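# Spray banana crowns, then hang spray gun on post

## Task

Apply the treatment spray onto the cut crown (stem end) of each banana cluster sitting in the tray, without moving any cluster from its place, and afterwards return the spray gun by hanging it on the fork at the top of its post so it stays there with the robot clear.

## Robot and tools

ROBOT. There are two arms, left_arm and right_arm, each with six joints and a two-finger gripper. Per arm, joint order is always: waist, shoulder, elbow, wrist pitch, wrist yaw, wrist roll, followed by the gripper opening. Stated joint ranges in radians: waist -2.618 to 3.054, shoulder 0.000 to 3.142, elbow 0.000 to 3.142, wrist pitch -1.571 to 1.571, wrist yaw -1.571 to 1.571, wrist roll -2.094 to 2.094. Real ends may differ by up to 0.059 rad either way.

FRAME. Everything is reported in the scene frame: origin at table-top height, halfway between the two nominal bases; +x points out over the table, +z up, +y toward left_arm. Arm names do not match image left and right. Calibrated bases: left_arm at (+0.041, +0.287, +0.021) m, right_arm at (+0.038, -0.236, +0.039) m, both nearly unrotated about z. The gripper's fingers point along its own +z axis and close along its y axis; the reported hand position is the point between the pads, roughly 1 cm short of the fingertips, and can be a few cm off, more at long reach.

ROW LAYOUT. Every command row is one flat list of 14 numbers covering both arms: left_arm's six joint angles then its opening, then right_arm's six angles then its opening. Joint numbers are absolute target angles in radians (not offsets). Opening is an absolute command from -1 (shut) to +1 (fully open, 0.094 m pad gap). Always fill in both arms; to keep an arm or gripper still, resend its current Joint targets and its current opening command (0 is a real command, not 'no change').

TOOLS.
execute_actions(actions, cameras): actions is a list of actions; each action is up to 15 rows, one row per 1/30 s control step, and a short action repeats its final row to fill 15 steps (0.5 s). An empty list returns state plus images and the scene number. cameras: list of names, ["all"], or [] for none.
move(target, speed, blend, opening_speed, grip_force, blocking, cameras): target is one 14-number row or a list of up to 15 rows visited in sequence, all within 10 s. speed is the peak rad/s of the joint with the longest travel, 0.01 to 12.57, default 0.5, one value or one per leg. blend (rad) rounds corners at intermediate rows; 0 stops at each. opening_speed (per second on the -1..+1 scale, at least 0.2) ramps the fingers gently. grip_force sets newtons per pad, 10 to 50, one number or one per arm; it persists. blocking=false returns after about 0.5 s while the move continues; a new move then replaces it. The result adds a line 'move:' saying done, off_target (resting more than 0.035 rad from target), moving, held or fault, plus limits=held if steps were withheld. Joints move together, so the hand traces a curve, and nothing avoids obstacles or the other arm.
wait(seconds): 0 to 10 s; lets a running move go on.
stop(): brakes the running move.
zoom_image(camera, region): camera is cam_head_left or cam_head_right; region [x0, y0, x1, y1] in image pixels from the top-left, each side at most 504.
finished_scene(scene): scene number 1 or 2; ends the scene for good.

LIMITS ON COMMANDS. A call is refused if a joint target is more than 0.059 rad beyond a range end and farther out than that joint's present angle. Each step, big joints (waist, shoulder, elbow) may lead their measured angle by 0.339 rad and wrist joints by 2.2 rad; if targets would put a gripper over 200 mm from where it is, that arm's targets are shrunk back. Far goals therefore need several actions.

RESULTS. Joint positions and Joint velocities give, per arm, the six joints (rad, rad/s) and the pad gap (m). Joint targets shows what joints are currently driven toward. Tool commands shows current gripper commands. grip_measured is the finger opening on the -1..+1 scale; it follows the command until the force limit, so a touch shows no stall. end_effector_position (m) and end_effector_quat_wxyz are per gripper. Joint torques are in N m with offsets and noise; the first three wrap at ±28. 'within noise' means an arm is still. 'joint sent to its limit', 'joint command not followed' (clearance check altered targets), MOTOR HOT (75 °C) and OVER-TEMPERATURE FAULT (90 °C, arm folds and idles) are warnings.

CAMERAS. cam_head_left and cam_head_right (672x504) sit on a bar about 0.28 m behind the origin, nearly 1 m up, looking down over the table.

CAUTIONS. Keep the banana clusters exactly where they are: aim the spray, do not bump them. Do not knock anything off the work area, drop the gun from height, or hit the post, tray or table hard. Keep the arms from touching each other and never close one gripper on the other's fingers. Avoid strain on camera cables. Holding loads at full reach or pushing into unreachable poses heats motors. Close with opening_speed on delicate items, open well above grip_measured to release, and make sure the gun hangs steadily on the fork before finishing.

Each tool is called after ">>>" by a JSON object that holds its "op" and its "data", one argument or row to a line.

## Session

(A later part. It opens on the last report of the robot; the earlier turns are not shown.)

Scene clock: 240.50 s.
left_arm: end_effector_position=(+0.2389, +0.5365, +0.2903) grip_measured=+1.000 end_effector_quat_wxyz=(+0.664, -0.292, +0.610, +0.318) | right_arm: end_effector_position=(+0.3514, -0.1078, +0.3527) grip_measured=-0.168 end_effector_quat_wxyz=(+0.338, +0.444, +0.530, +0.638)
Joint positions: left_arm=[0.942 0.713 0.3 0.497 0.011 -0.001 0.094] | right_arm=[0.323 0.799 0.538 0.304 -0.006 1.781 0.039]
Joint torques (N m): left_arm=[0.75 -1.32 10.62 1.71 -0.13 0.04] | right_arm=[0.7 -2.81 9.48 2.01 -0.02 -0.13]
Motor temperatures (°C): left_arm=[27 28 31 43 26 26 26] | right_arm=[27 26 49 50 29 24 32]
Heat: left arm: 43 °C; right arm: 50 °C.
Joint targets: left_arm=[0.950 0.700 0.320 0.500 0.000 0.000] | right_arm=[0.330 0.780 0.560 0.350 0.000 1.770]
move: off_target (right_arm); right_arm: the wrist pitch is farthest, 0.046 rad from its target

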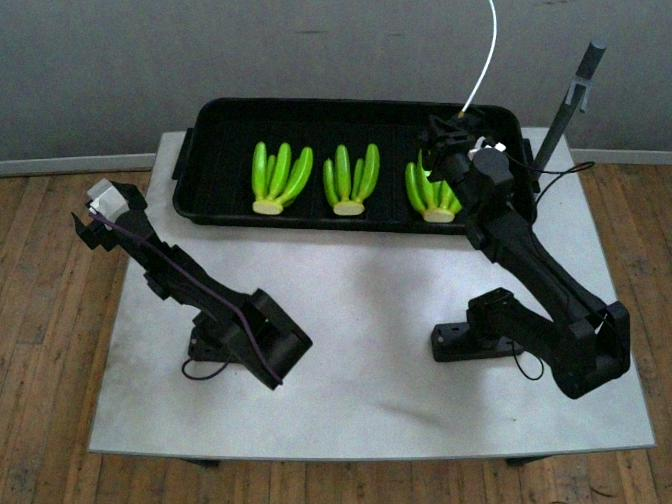

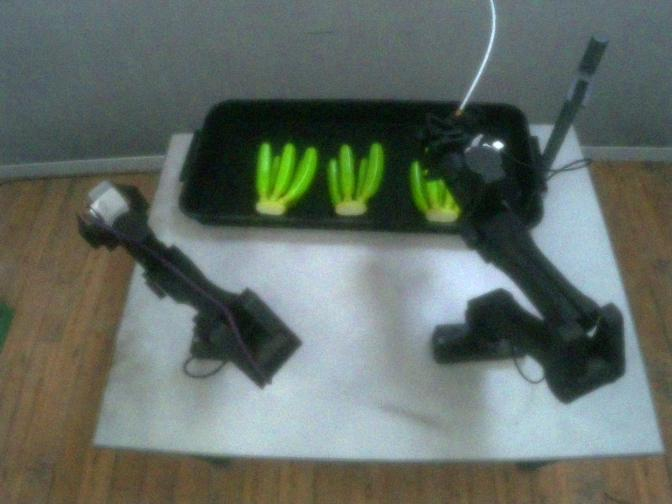

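>>> {"op": "move", "data": {
  "target": [
    [0.95,0.7,0.32,0.5,0,0,1,0.38,0.62,0.47,0.08,0,1.85,-0.95],
    [0.95,0.7,0.32,0.5,0,0,1,0.60,0.66,0.49,0.08,0,1.85,-0.95],
    [0.95,0.7,0.32,0.5,0,0,1,0.60,0.78,0.56,0.11,0,1.85,-0.95],
    [0.95,0.7,0.32,0.5,0,0,1,0.42,0.74,0.53,0.11,0,1.85,-0.95]
  ],
  "speed": [0.4,0.12,0.12,0.12],
  "cameras": ["all"]
}}

>>> {"op": "zoom_image", "data": {
  "camera": "cam_head_left",
  "region": [360, 100, 560, 250]
}}

>>> {"op": "zoom_image", "data": {
  "camera": "cam_head_right",
  "region": [360, 100, 560, 250]
}}

Scene clock: 268.17 s.
left_arm: end_effector_position=(+0.2389, +0.5365, +0.2903) grip_measured=+1.000 end_effector_quat_wxyz=(+0.664, -0.292, +0.610, +0.318) | right_arm: end_effector_position=(+0.3268, -0.0807, +0.2961) grip_measured=-0.168 end_effector_quat_wxyz=(+0.247, +0.484, +0.593, +0.594)
Joint positions: left_arm=[0.942 0.713 0.3 0.497 0.011 -0.001 0.094] | right_arm=[0.428 0.761 0.518 0.069 -0.006 1.861 0.039]
Joint torques (N m): left_arm=[0.77 -1.33 10.55 1.71 -0.13 0.04] | right_arm=[-0.64 -2.95 8.75 2.1 0.06 -0.1]
Heat: left arm: 43 °C; right arm: 51 °C.
Joint targets: left_arm=[0.950 0.700 0.320 0.500 0.000 0.000] | right_arm=[0.420 0.740 0.530 0.110 0.000 1.850]
move: off_target (right_arm); right_arm: the wrist pitch is farthest, 0.041 rad from its target

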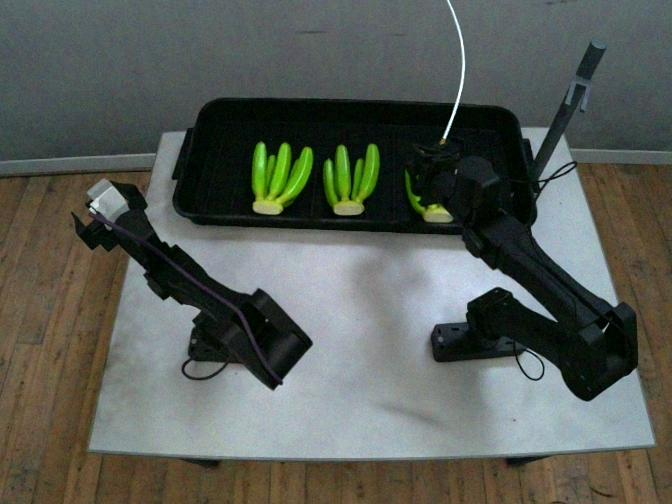

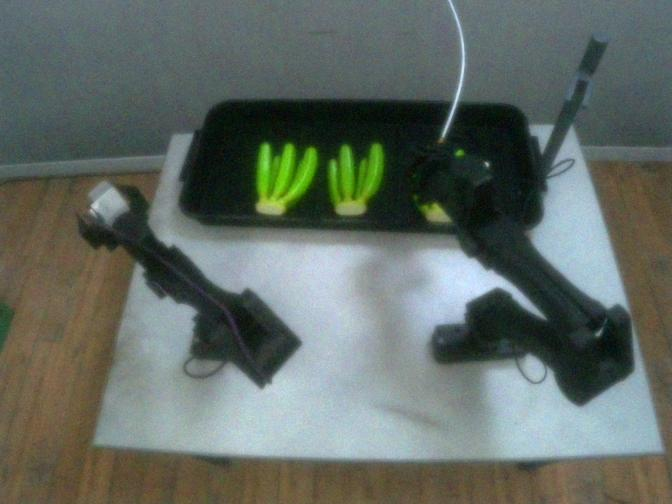

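Scaled by 2.520 from the camera's 672x504 image, which has a finer 960x720 frame.

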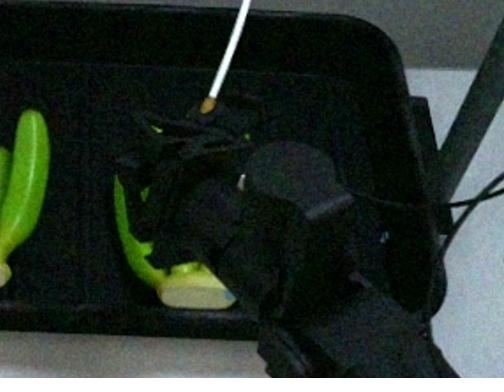

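Scaled by 2.520 from the camera's 672x504 image, which has a finer 960x720 frame.

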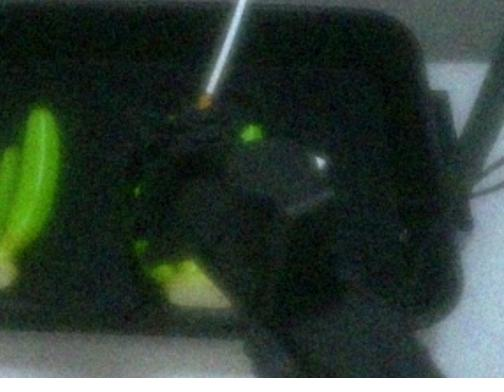

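>>> {"op": "move", "data": {
  "target": [
    [0.95,0.7,0.32,0.5,0,0,1,0.60,0.60,0.45,0.08,0,1.85,-0.95],
    [0.95,0.7,0.32,0.5,0,0,1,0.78,0.64,0.48,0.08,0,1.85,-0.95],
    [0.95,0.7,0.32,0.5,0,0,1,0.78,0.76,0.55,0.11,0,1.85,-0.95],
    [0.95,0.7,0.32,0.5,0,0,1,0.62,0.76,0.55,0.11,0,1.85,-0.95]
  ],
  "speed": [0.4,0.12,0.12,0.12],
  "cameras": ["all"]
}}

>>> {"op": "zoom_image", "data": {
  "camera": "cam_head_left",
  "region": [360, 100, 560, 250]
}}

Scene clock: 281.20 s.
left_arm: end_effector_position=(+0.2389, +0.5365, +0.2903) grip_measured=+1.000 end_effector_quat_wxyz=(+0.664, -0.292, +0.610, +0.318) | right_arm: end_effector_position=(+0.2901, -0.0262, +0.2900) grip_measured=-0.168 end_effector_quat_wxyz=(+0.184, +0.425, +0.642, +0.611)
Joint positions: left_arm=[0.942 0.713 0.3 0.497 0.011 -0.001 0.094] | right_arm=[0.628 0.764 0.508 0.069 -0.007 1.861 0.039]
Joint torques (N m): left_arm=[0.75 -1.42 10.55 1.69 -0.14 0.03] | right_arm=[-0.57 -1.22 11.15 2.06 0.04 -0.06]
Heat: left arm: 43 °C; right arm: 52 °C.
Joint targets: left_arm=[0.950 0.700 0.320 0.500 0.000 0.000] | right_arm=[0.620 0.760 0.550 0.110 0.000 1.850]
move: off_target (right_arm); right_arm: the elbow is farthest, 0.042 rad from its target

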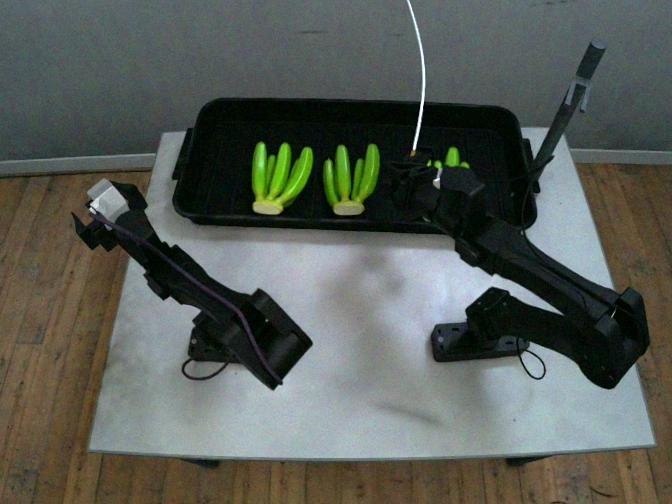

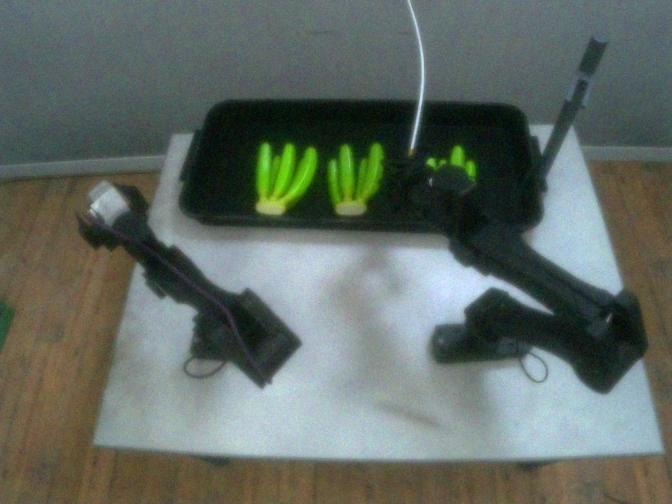

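Scaled by 2.520 from the camera's 672x504 image, which has a finer 960x720 frame.

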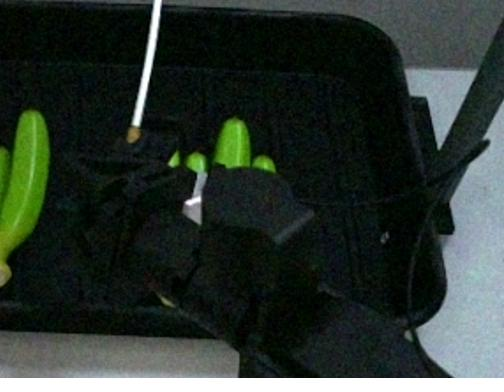

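Move to view.

>>> {"op": "move", "data": {
  "target": [0.95,0.7,0.32,0.5,0,0,1,0.25,0.6,0.45,0.08,0,1.85,-0.95],
  "speed": 0.5,
  "cameras": ["all"]
}}

>>> {"op": "zoom_image", "data": {
  "camera": "cam_head_left",
  "region": [360, 150, 500, 250]
}}

Scene clock: 286.97 s.
left_arm: end_effector_position=(+0.2389, +0.5365, +0.2903) grip_measured=+1.000 end_effector_quat_wxyz=(+0.664, -0.292, +0.610, +0.318) | right_arm: end_effector_position=(+0.3277, -0.1391, +0.3069) grip_measured=-0.168 end_effector_quat_wxyz=(+0.309, +0.517, +0.532, +0.595)
Joint positions: left_arm=[0.942 0.713 0.3 0.497 0.011 -0.001 0.094] | right_arm=[0.257 0.618 0.462 0.054 -0.006 1.861 0.039]
Joint torques (N m): left_arm=[0.77 -1.32 10.59 1.7 -0.12 0.06] | right_arm=[-0.49 -1.78 6.74 1.95 0.03 -0.1]
Heat: left arm: 43 °C; right arm: 52 °C.
Joint targets: left_arm=[0.950 0.700 0.320 0.500 0.000 0.000] | right_arm=[0.250 0.600 0.450 0.080 0.000 1.850]
move: done

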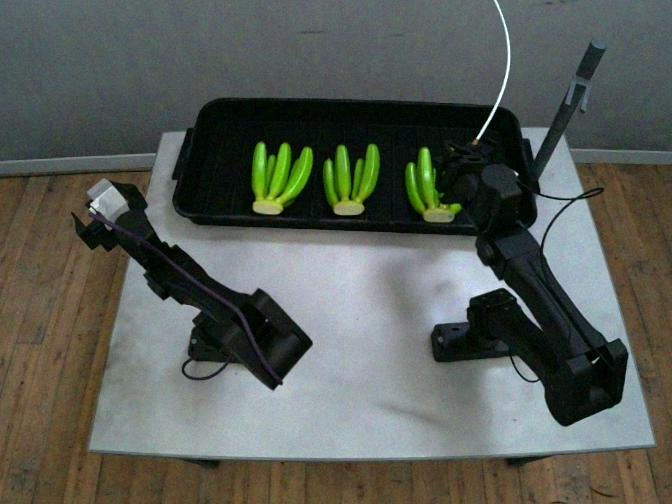

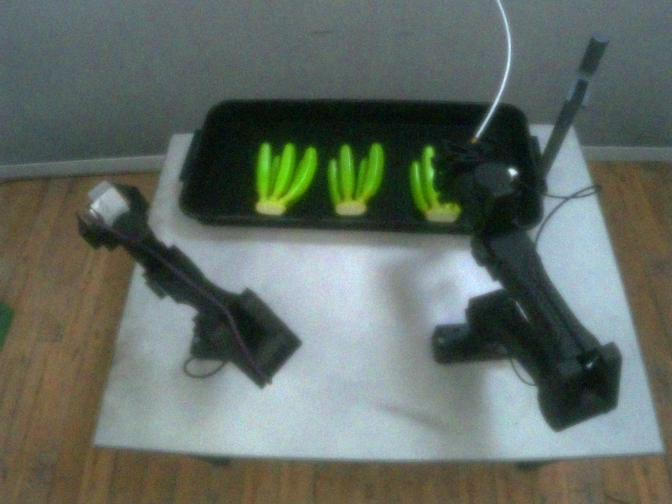

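Scaled by 3.600 from the camera's 672x504 image, which has a finer 960x720 frame.

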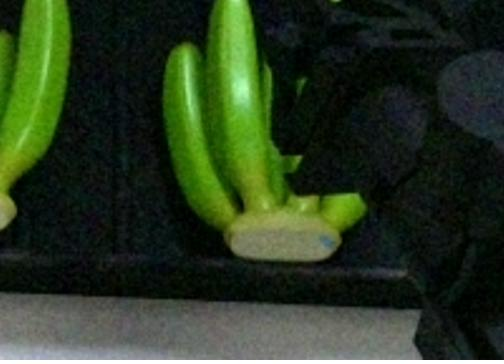

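>>> {"op": "move", "data": {
  "target": [
    [0.95,0.7,0.32,0.5,0,0,1,0.3,0.53,0.40,0.08,0,2.05,-0.95],
    [0.95,0.7,0.32,0.5,0,0,1,0.62,0.53,0.40,0.08,0,2.05,-0.95],
    [0.95,0.7,0.32,0.5,0,0,1,0.62,0.62,0.46,0.09,0,2.05,-0.95],
    [0.95,0.7,0.32,0.5,0,0,1,0.25,0.62,0.46,0.09,0,2.05,-0.95]
  ],
  "speed": [0.4,0.15,0.15,0.15],
  "cameras": ["all"]
}}

>>> {"op": "zoom_image", "data": {
  "camera": "cam_head_left",
  "region": [360, 150, 500, 250]
}}

>>> {"op": "move", "data": {
  "target": [
    [0.95,0.7,0.32,0.5,0,0,1,0.25,0.70,0.51,0.10,0,2.05,-0.95],
    [0.95,0.7,0.32,0.5,0,0,1,0.60,0.70,0.51,0.10,0,2.05,-0.95],
    [0.95,0.7,0.32,0.5,0,0,1,0.60,0.80,0.55,0.18,0,2.05,-0.95],
    [0.95,0.7,0.32,0.5,0,0,1,0.25,0.80,0.55,0.18,0,2.05,-0.95]
  ],
  "speed": [0.15,0.15,0.15,0.15],
  "cameras": ["all"]
}}

>>> {"op": "zoom_image", "data": {
  "camera": "cam_head_left",
  "region": [360, 150, 500, 250]
}}

Scene clock: 331.20 s.
left_arm: end_effector_position=(+0.2389, +0.5365, +0.2903) grip_measured=+1.000 end_effector_quat_wxyz=(+0.664, -0.292, +0.610, +0.318) | right_arm: end_effector_position=(+0.3280, -0.1387, +0.2827) grip_measured=-0.168 end_effector_quat_wxyz=(+0.242, +0.580, +0.490, +0.604)
Joint positions: left_arm=[0.942 0.713 0.3 0.497 0.011 -0.001 0.094] | right_arm=[0.257 0.626 0.419 0.054 -0.006 2.058 0.039]
Joint torques (N m): left_arm=[0.8 -1.35 10.55 1.69 -0.15 0.05] | right_arm=[-0.64 -0.81 11.15 2.01 0.06 -0.06]
Heat: left arm: 43 °C; right arm: 50 °C.
Joint targets: left_arm=[0.950 0.700 0.320 0.500 0.000 0.000] | right_arm=[0.250 0.620 0.460 0.090 0.000 2.050]
move: off_target (right_arm); right_arm: the elbow is farthest, 0.041 rad from its target

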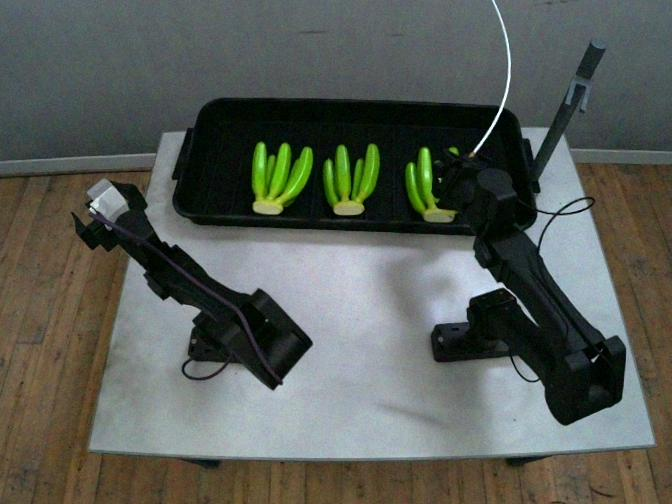

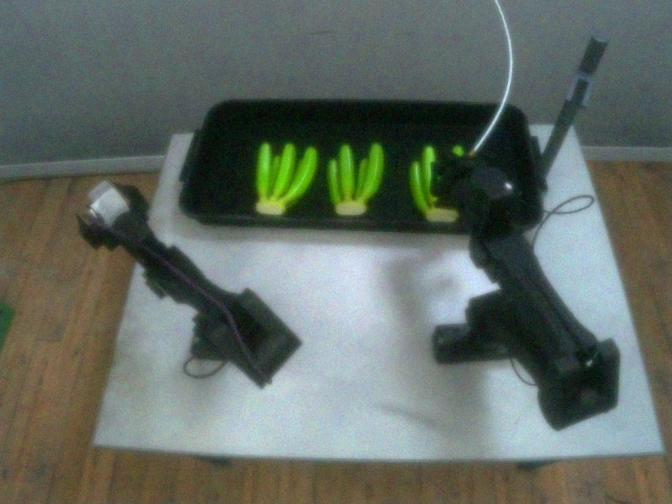

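Scaled by 3.600 from the camera's 672x504 image, which has a finer 960x720 frame.

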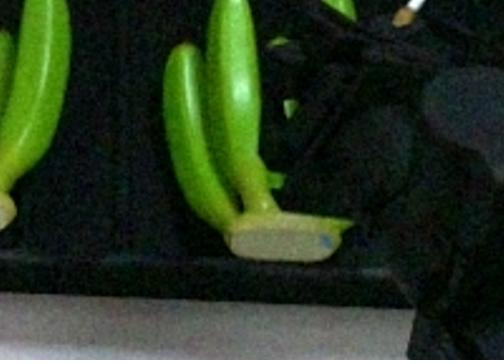

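Scene clock: 338.57 s.
left_arm: end_effector_position=(+0.2389, +0.5365, +0.2903) grip_measured=+1.000 end_effector_quat_wxyz=(+0.664, -0.292, +0.610, +0.318) | right_arm: end_effector_position=(+0.3568, -0.1293, +0.2955) grip_measured=-0.168 end_effector_quat_wxyz=(+0.242, +0.580, +0.490, +0.604)
Joint positions: left_arm=[0.942 0.713 0.3 0.497 0.011 -0.001 0.094] | right_arm=[0.257 0.803 0.508 0.141 -0.006 2.058 0.039]
Joint torques (N m): left_arm=[0.81 -1.31 10.56 1.71 -0.14 0.04] | right_arm=[-0.88 -1.51 11.3 2.03 0.05 -0.07]
Heat: left arm: 43 °C; right arm: 51 °C.
Joint targets: left_arm=[0.950 0.700 0.320 0.500 0.000 0.000] | right_arm=[0.250 0.800 0.550 0.180 0.000 2.050]
move: off_target (right_arm); right_arm: the elbow is farthest, 0.042 rad from its target

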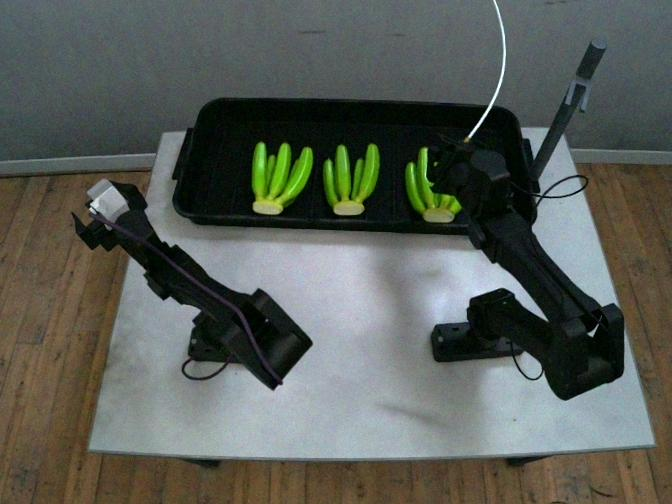

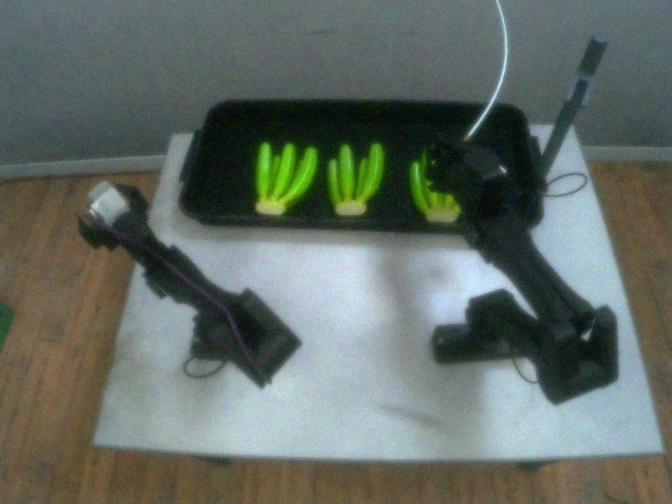

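Scaled by 3.600 from the camera's 672x504 image, which has a finer 960x720 frame.

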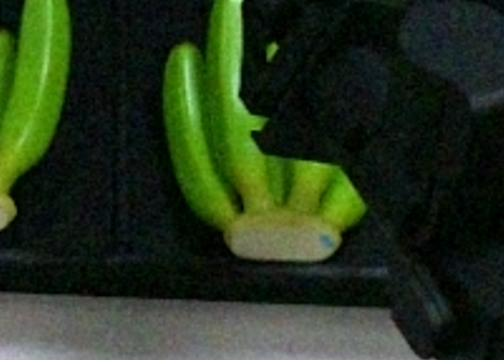

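>>> {"op": "move", "data": {
  "target": [
    [0.95,0.7,0.32,0.5,0,0,1,0.18,1.01,0.455,0.61,0,1.95,-0.95],
    [0.95,0.7,0.32,0.5,0,0,1,0.48,1.01,0.455,0.61,0,1.95,-0.95],
    [0.95,0.7,0.32,0.5,0,0,1,0.48,1.09,0.495,0.65,0,1.95,-0.95],
    [0.95,0.7,0.32,0.5,0,0,1,0.18,1.09,0.495,0.65,0,1.95,-0.95]
  ],
  "speed": [0.3,0.15,0.15,0.15],
  "cameras": ["all"]
}}

>>> {"op": "zoom_image", "data": {
  "camera": "cam_head_left",
  "region": [360, 100, 560, 250]
}}

>>> {"op": "zoom_image", "data": {
  "camera": "cam_head_right",
  "region": [360, 100, 560, 250]
}}

Scene clock: 363.67 s.
left_arm: end_effector_position=(+0.2389, +0.5365, +0.2903) grip_measured=+1.000 end_effector_quat_wxyz=(+0.664, -0.292, +0.610, +0.318) | right_arm: end_effector_position=(+0.4085, -0.1410, +0.2935) grip_measured=-0.168 end_effector_quat_wxyz=(+0.309, +0.542, +0.463, +0.629)
Joint positions: left_arm=[0.942 0.713 0.3 0.497 0.011 -0.001 0.094] | right_arm=[0.187 1.09 0.466 0.607 -0.005 1.978 0.039]
Joint torques (N m): left_arm=[0.76 -1.39 10.67 1.72 -0.14 0.04] | right_arm=[-0.54 -3.25 9.61 2.03 0 -0.31]
Heat: left arm: 43 °C; right arm: 53 °C.
Joint targets: left_arm=[0.950 0.700 0.320 0.500 0.000 0.000] | right_arm=[0.180 1.090 0.495 0.650 0.000 1.950]
move: off_target (right_arm); right_arm: the wrist pitch is farthest, 0.043 rad from its target

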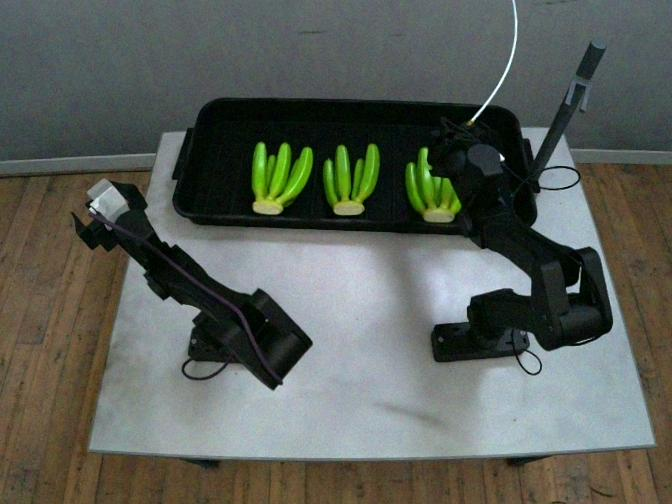

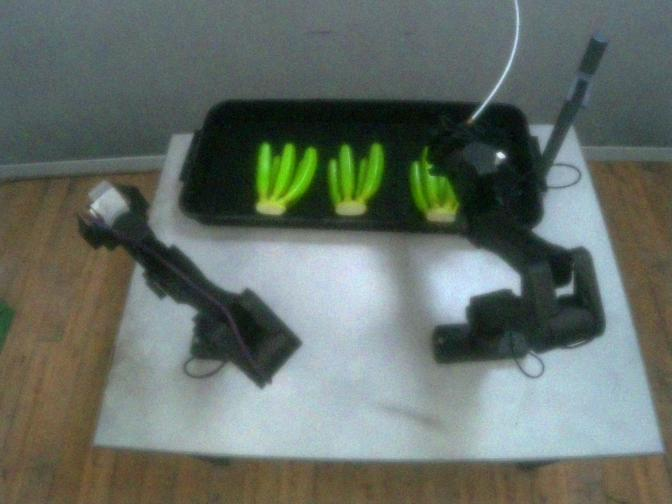

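Scaled by 2.520 from the camera's 672x504 image, which has a finer 960x720 frame.

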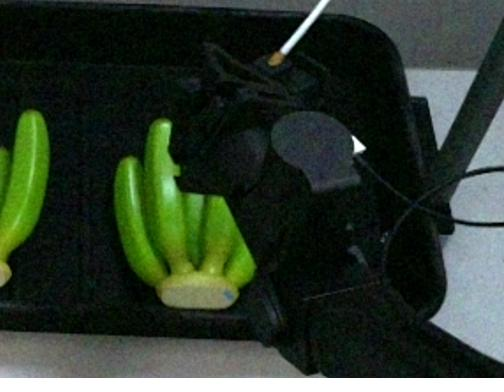

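Scaled by 2.520 from the camera's 672x504 image, which has a finer 960x720 frame.

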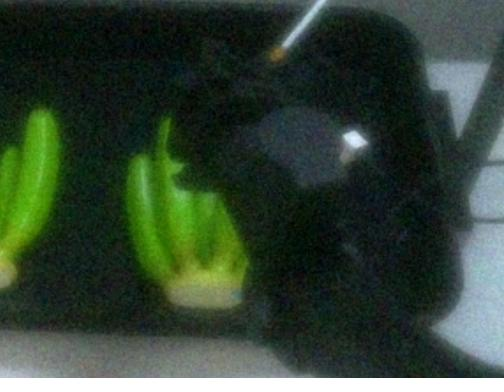

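>>> {"op": "move", "data": {
  "target": [
    [0.95,0.7,0.32,0.5,0,0,1,-0.1,0.6,0.42,0.2,0,1.2,-0.95],
    [0.95,0.7,0.32,0.5,0,0,1,-0.7,0.6,0.42,0.2,0.5,0.8,-0.95]
  ],
  "speed": 0.7,
  "blend": [0.1,0],
  "cameras": ["all"]
}}

>>> {"op": "zoom_image", "data": {
  "camera": "cam_head_left",
  "region": [470, 120, 620, 270]
}}

>>> {"op": "zoom_image", "data": {
  "camera": "cam_head_left",
  "region": [390, 180, 480, 240]
}}

Scene clock: 374.50 s.
left_arm: end_effector_position=(+0.2389, +0.5365, +0.2903) grip_measured=+1.000 end_effector_quat_wxyz=(+0.664, -0.292, +0.610, +0.318) | right_arm: end_effector_position=(+0.2184, -0.4729, +0.3222) grip_measured=-0.168 end_effector_quat_wxyz=(+0.695, +0.587, +0.401, -0.107)
Joint positions: left_arm=[0.942 0.713 0.3 0.497 0.011 -0.001 0.094] | right_arm=[-0.694 0.618 0.432 0.175 0.489 0.823 0.039]
Joint torques (N m): left_arm=[0.77 -1.33 10.56 1.73 -0.15 0.08] | right_arm=[-0.64 -1.78 6.75 1.81 0.06 -0.23]
Heat: left arm: 43 °C; right arm: 54 °C.
Joint targets: left_arm=[0.950 0.700 0.320 0.500 0.000 0.000] | right_arm=[-0.700 0.600 0.420 0.200 0.500 0.800]
move: done

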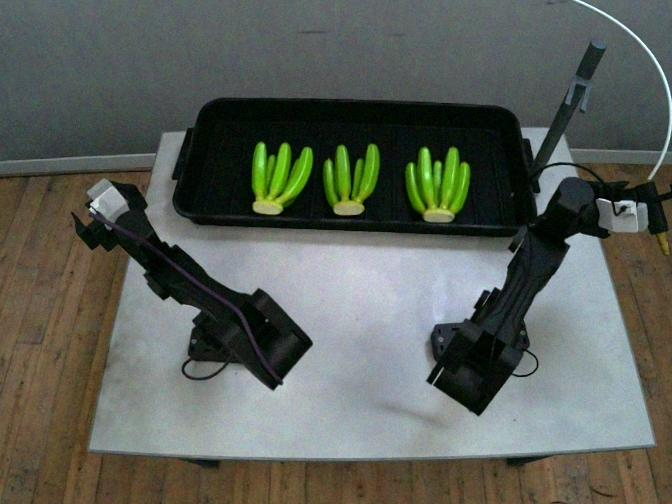

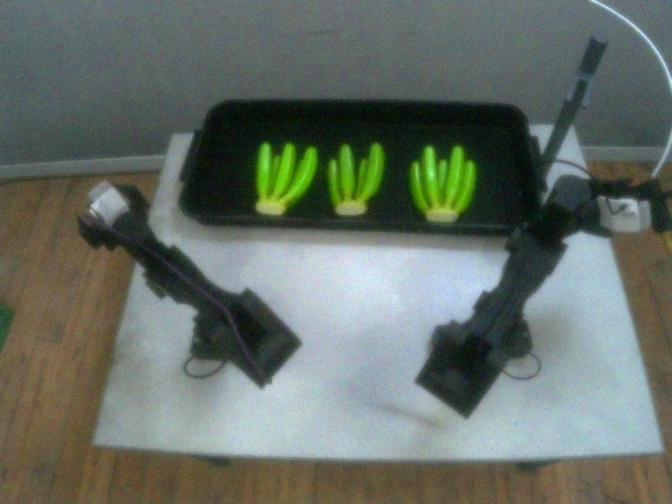

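Scaled by 3.360 from the camera's 672x504 image, which has a finer 960x720 frame.

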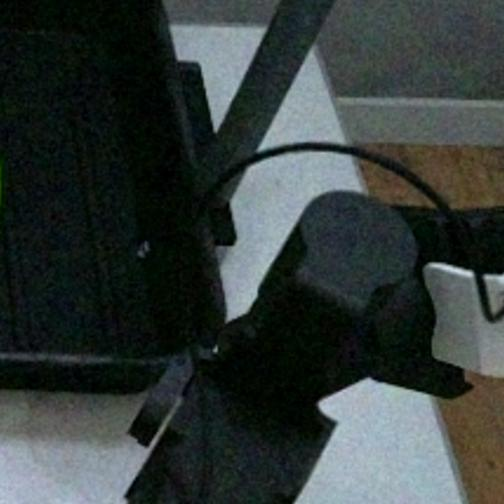

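Scaled by 5.600 from the camera's 672x504 image, which has a finer 960x720 frame.

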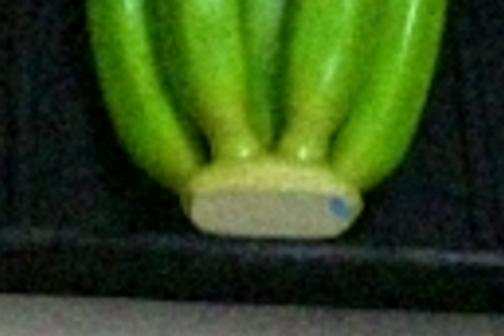

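>>> {"op": "zoom_image", "data": {
  "camera": "cam_head_left",
  "region": [582, 160, 672, 260]
}}

>>> {"op": "move", "data": {
  "target": [
    [0.95,0.7,0.32,0.5,0,0,1,-0.1,0.75,0.35,0.6,0,1.5,-0.95],
    [0.95,0.7,0.32,0.5,0,0,1,0.70,1.265,0.25,1.49,0,1.85,-0.95],
    [0.95,0.7,0.32,0.5,0,0,1,0.92,1.265,0.25,1.49,0,1.85,-0.95],
    [0.95,0.7,0.32,0.5,0,0,1,0.92,1.36,0.32,1.515,0,1.85,-0.95],
    [0.95,0.7,0.32,0.5,0,0,1,0.68,1.36,0.32,1.515,0,1.85,-0.95]
  ],
  "speed": [0.8,0.7,0.12,0.12,0.12],
  "blend": [0.1,0.02,0.02,0.02,0],
  "cameras": ["all"]
}}

>>> {"op": "zoom_image", "data": {
  "camera": "cam_head_left",
  "region": [260, 100, 460, 250]
}}

>>> {"op": "zoom_image", "data": {
  "camera": "cam_head_right",
  "region": [260, 100, 460, 250]
}}

Scaled by 5.040 from the camera's 672x504 image, which has a finer 960x720 frame.

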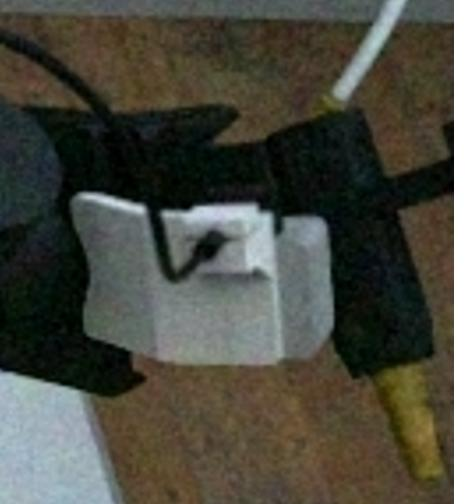

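Scene clock: 412.30 s.
left_arm: end_effector_position=(+0.2389, +0.5365, +0.2903) grip_measured=+1.000 end_effector_quat_wxyz=(+0.664, -0.292, +0.610, +0.318) | right_arm: end_effector_position=(+0.3061, +0.0126, +0.3273) grip_measured=-0.174 end_effector_quat_wxyz=(+0.221, +0.295, +0.468, +0.803)
Joint positions: left_arm=[0.942 0.713 0.3 0.497 0.011 -0.001 0.094] | right_arm=[0.688 1.356 0.287 1.466 0.005 1.862 0.039]
Joint torques (N m): left_arm=[0.83 -1.33 10.52 1.7 -0.14 0.05] | right_arm=[-0.66 -3.7 8.51 1.94 -0.07 -0.11]
Motor temperatures (°C): left_arm=[27 28 32 43 26 26 26] | right_arm=[26 26 46 55 29 24 33]
Heat: left arm: 43 °C; right arm: 55 °C.
Joint targets: left_arm=[0.950 0.700 0.320 0.500 0.000 0.000] | right_arm=[0.680 1.360 0.320 1.515 0.000 1.850]
move: off_target (right_arm); right_arm: the wrist pitch is farthest, 0.049 rad from its target

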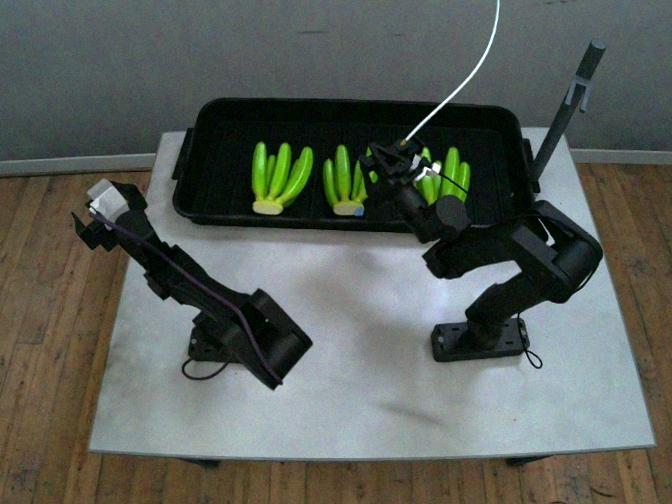

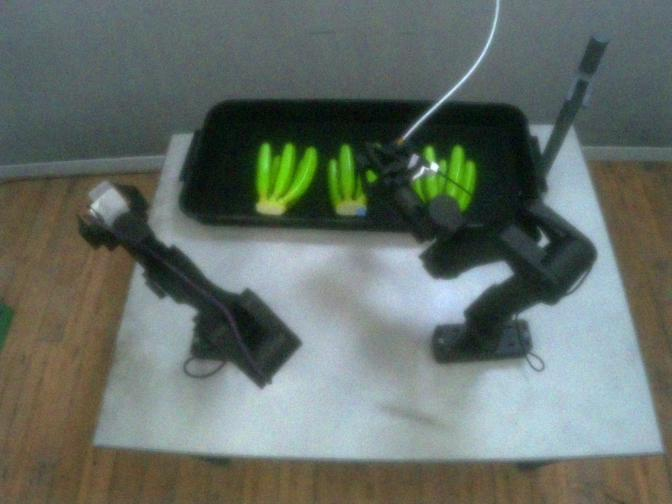

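Scaled by 2.520 from the camera's 672x504 image, which has a finer 960x720 frame.

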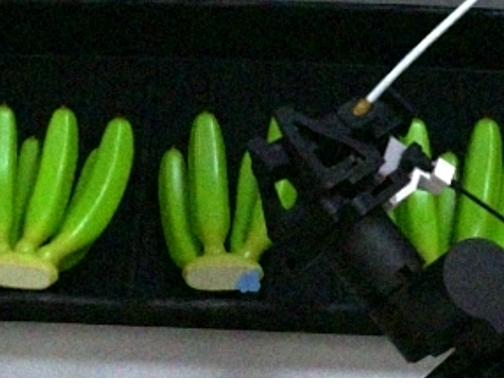

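Scaled by 2.520 from the camera's 672x504 image, which has a finer 960x720 frame.

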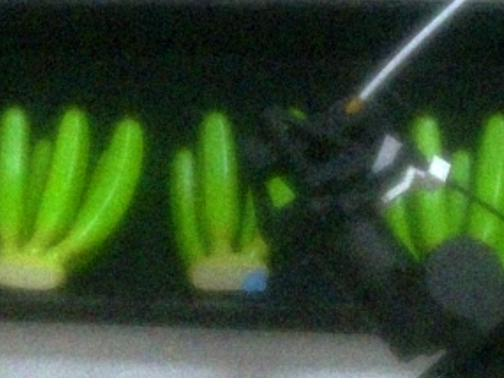

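>>> {"op": "move", "data": {
  "target": [
    [0.95,0.7,0.32,0.5,0,0,1,0.86,1.27,0.25,1.49,0,1.85,-0.95],
    [0.95,0.7,0.32,0.5,0,0,1,1.14,1.30,0.27,1.50,0,1.85,-0.95],
    [0.95,0.7,0.32,0.5,0,0,1,1.14,1.37,0.325,1.515,0,1.85,-0.95],
    [0.95,0.7,0.32,0.5,0,0,1,0.80,1.42,0.36,1.52,0,1.85,-0.95],
    [0.95,0.7,0.32,0.5,0,0,1,0.55,1.42,0.36,1.52,0,1.85,-0.95]
  ],
  "speed": [0.4,0.12,0.12,0.15,0.4],
  "blend": [0.02,0.02,0.02,0.02,0],
  "cameras": ["all"]
}}

>>> {"op": "zoom_image", "data": {
  "camera": "cam_head_left",
  "region": [260, 100, 460, 250]
}}

Scene clock: 427.20 s.
left_arm: end_effector_position=(+0.2389, +0.5365, +0.2903) grip_measured=+1.000 end_effector_quat_wxyz=(+0.664, -0.292, +0.610, +0.318) | right_arm: end_effector_position=(+0.3477, -0.0181, +0.3238) grip_measured=-0.174 end_effector_quat_wxyz=(+0.273, +0.330, +0.452, +0.783)
Joint positions: left_arm=[0.942 0.713 0.3 0.497 0.011 -0.001 0.094] | right_arm=[0.555 1.414 0.328 1.47 0.008 1.863 0.039]
Joint torques (N m): left_arm=[0.7 -1.32 10.54 1.69 -0.13 0.05] | right_arm=[-0.39 -4.22 8.39 1.92 -0.12 -0.13]
Heat: left arm: 43 °C; right arm: 53 °C.
Joint targets: left_arm=[0.950 0.700 0.320 0.500 0.000 0.000] | right_arm=[0.550 1.420 0.360 1.520 0.000 1.850]
move: off_target (right_arm); right_arm: the wrist pitch is farthest, 0.050 rad from its target

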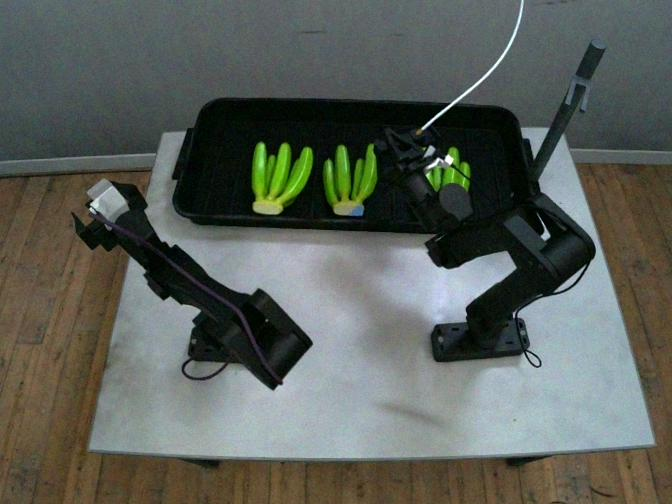

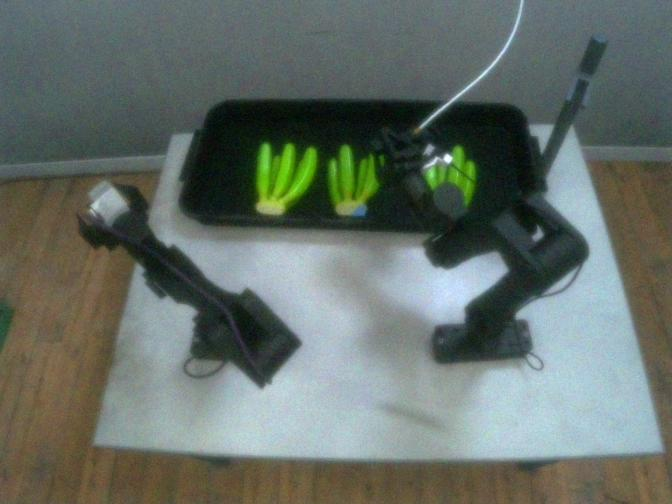

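Scaled by 2.520 from the camera's 672x504 image, which has a finer 960x720 frame.

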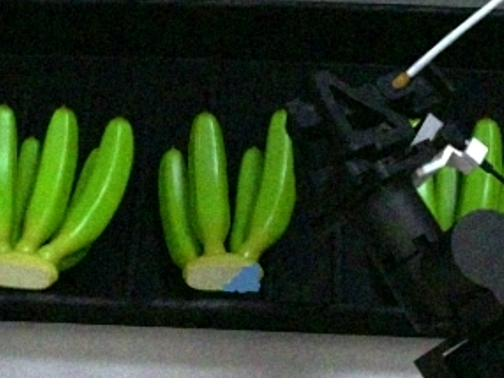

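>>> {"op": "move", "data": {
  "target": [
    [0.95,0.7,0.32,0.5,0,0,1,0.8,1.5,0.43,1.53,0,1.85,-0.95],
    [0.95,0.7,0.32,0.5,0,0,1,1.0,1.62,0.53,1.54,0,1.85,-0.95],
    [0.95,0.7,0.32,0.5,0,0,1,0.85,1.57,0.49,1.54,0,1.85,-0.95]
  ],
  "speed": [0.3,0.12,0.12],
  "blend": [0.05,0.05,0],
  "cameras": ["cam_head_left"]
}}

>>> {"op": "zoom_image", "data": {
  "camera": "cam_head_left",
  "region": [100, 100, 460, 250]
}}

Scene clock: 479.23 s.
left_arm: end_effector_position=(+0.2389, +0.5365, +0.2903) grip_measured=+1.000 end_effector_quat_wxyz=(+0.664, -0.292, +0.610, +0.318) | right_arm: end_effector_position=(+0.2963, +0.1000, +0.3209) grip_measured=-0.174 end_effector_quat_wxyz=(+0.151, +0.260, +0.499, +0.813)
Joint positions: left_arm=[0.942 0.713 0.3 0.497 0.011 -0.001 0.094] | right_arm=[0.857 1.6 0.489 1.486 0.007 1.863 0.039]
Joint torques (N m): left_arm=[0.83 -1.29 10.54 1.71 -0.13 0.04] | right_arm=[-0.36 -9.31 5.6 1.95 -0.1 -0.11]
Heat: left arm: 43 °C; right arm: 53 °C.
Joint targets: left_arm=[0.950 0.700 0.320 0.500 0.000 0.000] | right_arm=[0.850 1.570 0.490 1.540 0.000 1.850]
move: off_target (right_arm); right_arm: the wrist pitch is farthest, 0.054 rad from its target
Images, in order (width x height): cam_head_left 672x504.

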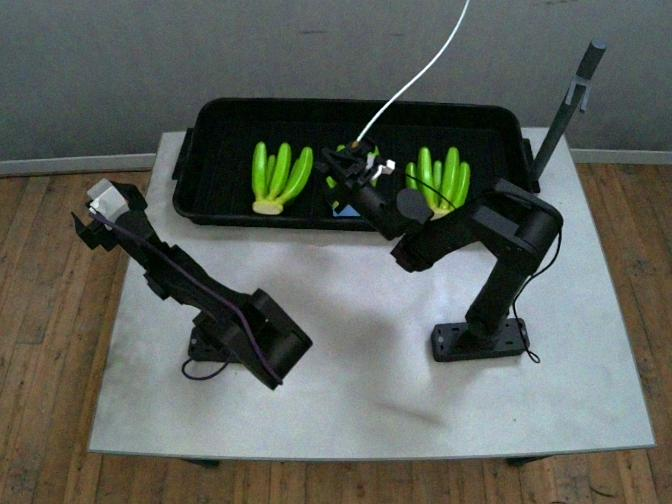

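Scaled by 1.400 from the camera's 672x504 image, which has a finer 960x720 frame.

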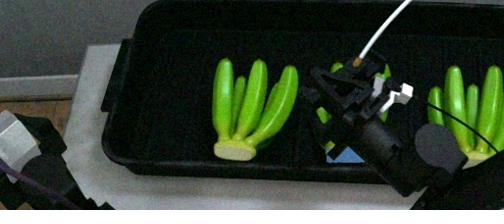

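Left visible bit now blue. Go on sweeping toward the left crown.

>>> {"op": "move", "data": {
  "target": [
    [0.95,0.7,0.32,0.5,0,0,1,0.95,1.72,0.65,1.55,0,1.85,-0.95],
    [0.95,0.7,0.32,0.5,0,0,1,1.08,1.78,0.72,1.55,0,1.85,-0.95],
    [0.95,0.7,0.32,0.5,0,0,1,1.08,1.9,0.88,1.56,0,1.85,-0.95],
    [0.95,0.7,0.32,0.5,0,0,1,0.96,1.84,0.8,1.55,0,1.85,-0.95]
  ],
  "speed": [0.25,0.12,0.12,0.12],
  "blend": [0.03,0.03,0.03,0],
  "cameras": ["cam_head_left"]
}}

>>> {"op": "zoom_image", "data": {
  "camera": "cam_head_left",
  "region": [200, 100, 460, 250]
}}

Scene clock: 493.43 s.
left_arm: end_effector_position=(+0.2389, +0.5365, +0.2903) grip_measured=+1.000 end_effector_quat_wxyz=(+0.664, -0.292, +0.610, +0.318) | right_arm: end_effector_position=(+0.2973, +0.1896, +0.3290) grip_measured=-0.174 end_effector_quat_wxyz=(+0.109, +0.223, +0.491, +0.835)
Joint positions: left_arm=[0.942 0.713 0.3 0.497 0.011 -0.001 0.094] | right_arm=[0.965 1.876 0.809 1.498 0.007 1.863 0.039]
Joint torques (N m): left_arm=[0.75 -1.37 10.62 1.71 -0.15 0.03] | right_arm=[-0.46 -13.01 4.81 1.92 -0.13 -0.12]
Heat: left arm: 43 °C; right arm: 53 °C.
Joint targets: left_arm=[0.950 0.700 0.320 0.500 0.000 0.000] | right_arm=[0.960 1.840 0.800 1.550 0.000 1.850]
move: off_target (right_arm); joint sent to its limit at target 3; right_arm: the wrist pitch is farthest, 0.052 rad from its target
Images, in order (width x height): cam_head_left 672x504.

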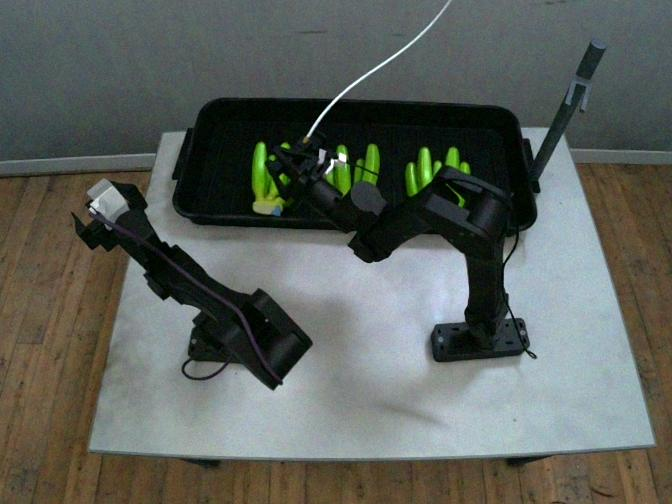

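Scaled by 1.938 from the camera's 672x504 image, which has a finer 960x720 frame.

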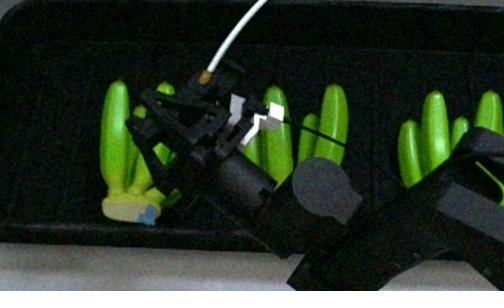

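>>> {"op": "move", "data": {
  "target": [
    [0.95,0.7,0.32,0.5,0,0,1,1.0,1.92,0.9,1.55,0,1.85,-0.95],
    [0.95,0.7,0.32,0.5,0,0,1,1.03,2.02,1.03,1.55,0,1.85,-0.95],
    [0.95,0.7,0.32,0.5,0,0,1,1.06,2.08,1.12,1.55,0,1.85,-0.95],
    [0.95,0.7,0.32,0.5,0,0,1,1.06,1.99,0.99,1.55,0,1.85,-0.95]
  ],
  "speed": [0.1,0.1,0.1,0.1],
  "blend": [0.03,0.03,0.03,0],
  "cameras": ["cam_head_left"]
}}

>>> {"op": "zoom_image", "data": {
  "camera": "cam_head_left",
  "region": [200, 100, 460, 250]
}}

Scene clock: 510.33 s.
left_arm: end_effector_position=(+0.2389, +0.5365, +0.2903) grip_measured=+1.000 end_effector_quat_wxyz=(+0.664, -0.292, +0.610, +0.318) | right_arm: end_effector_position=(+0.2770, +0.2465, +0.3297) grip_measured=-0.174 end_effector_quat_wxyz=(+0.073, +0.195, +0.485, +0.849)
Joint positions: left_arm=[0.942 0.713 0.3 0.497 0.011 -0.001 0.094] | right_arm=[1.053 2.029 1 1.5 0.007 1.863 0.039]
Joint torques (N m): left_arm=[0.75 -1.35 10.55 1.7 -0.14 0.03] | right_arm=[0.68 -14.82 5.03 1.8 -0.15 -0.07]
Motor temperatures (°C): left_arm=[27 27 33 43 26 26 26] | right_arm=[26 34 46 55 29 24 33]
Heat: left arm: 43 °C; right arm: 55 °C.
Joint targets: left_arm=[0.950 0.700 0.320 0.500 0.000 0.000] | right_arm=[1.060 1.990 0.990 1.550 0.000 1.850]
move: off_target (right_arm); right_arm: the wrist pitch is farthest, 0.050 rad from its target
Images, in order (width x height): cam_head_left 672x504.

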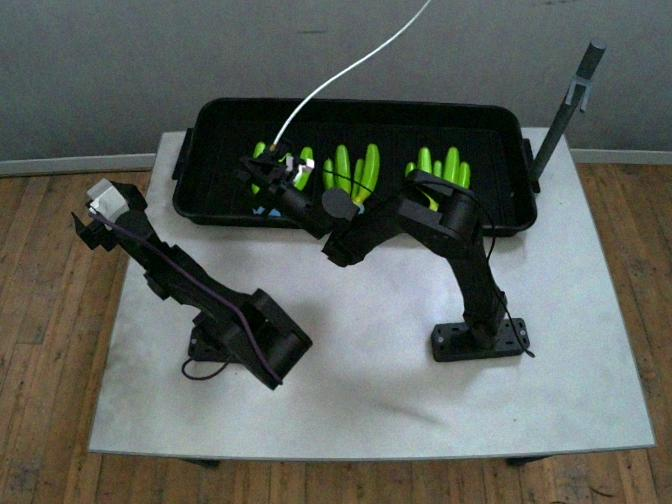

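Scaled by 1.938 from the camera's 672x504 image, which has a finer 960x720 frame.

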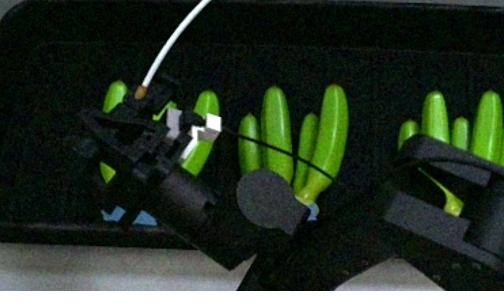

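>>> {"op": "move", "data": {
  "target": [
    [0.95,0.7,0.32,0.5,0,0,1,0.9,1.42,0.36,1.52,0,1.85,-0.95],
    [0.95,0.7,0.32,0.5,0,0,1,0.64,0.9,0.12,1.1,0,1.7,-0.95],
    [0.95,0.7,0.32,0.5,0,0,1,0.64,0.4,0.2,0.67,0,1.65,-0.95]
  ],
  "speed": [0.5,0.4,0.2],
  "blend": [0.05,0.05,0],
  "cameras": ["cam_head_left"]
}}

>>> {"op": "zoom_image", "data": {
  "camera": "cam_head_left",
  "region": [230, 110, 500, 260]
}}

Scene clock: 546.57 s.
left_arm: end_effector_position=(+0.2389, +0.5365, +0.2903) grip_measured=+1.000 end_effector_quat_wxyz=(+0.664, -0.292, +0.610, +0.318) | right_arm: end_effector_position=(+0.2378, -0.0654, +0.3566) grip_measured=-0.174 end_effector_quat_wxyz=(+0.308, +0.263, +0.490, +0.772)
Joint positions: left_arm=[0.942 0.713 0.3 0.497 0.011 -0.001 0.094] | right_arm=[0.648 0.417 0.161 0.648 0.007 1.682 0.039]
Joint torques (N m): left_arm=[0.76 -1.35 10.55 1.7 -0.13 0.04] | right_arm=[-0.79 -0.31 10.66 1.61 -0.13 -0.31]
Motor temperatures (°C): left_arm=[27 27 33 43 26 26 26] | right_arm=[26 35 46 55 29 24 33]
Heat: left arm: 43 °C; right arm: 55 °C.
Joint targets: left_arm=[0.950 0.700 0.320 0.500 0.000 0.000] | right_arm=[0.640 0.400 0.200 0.670 0.000 1.650]
move: off_target (right_arm); right_arm: the elbow is farthest, 0.039 rad from its target
Images, in order (width x height): cam_head_left 672x504.

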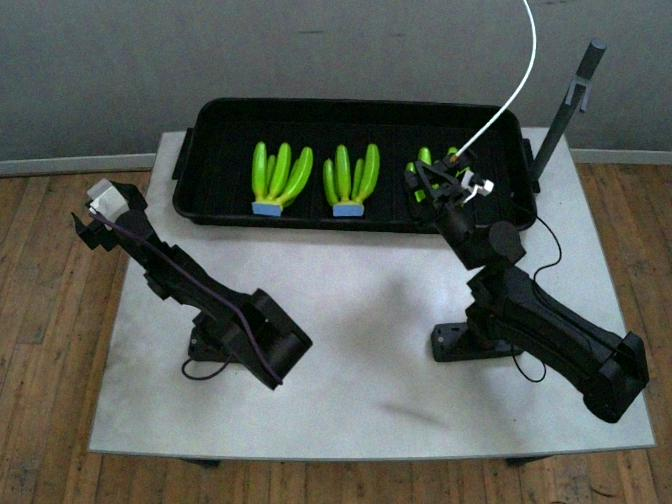

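Scaled by 1.867 from the camera's 672x504 image, which has a finer 960x720 frame.

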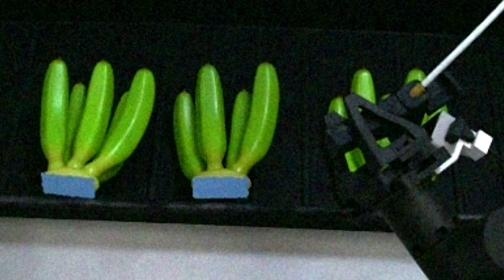

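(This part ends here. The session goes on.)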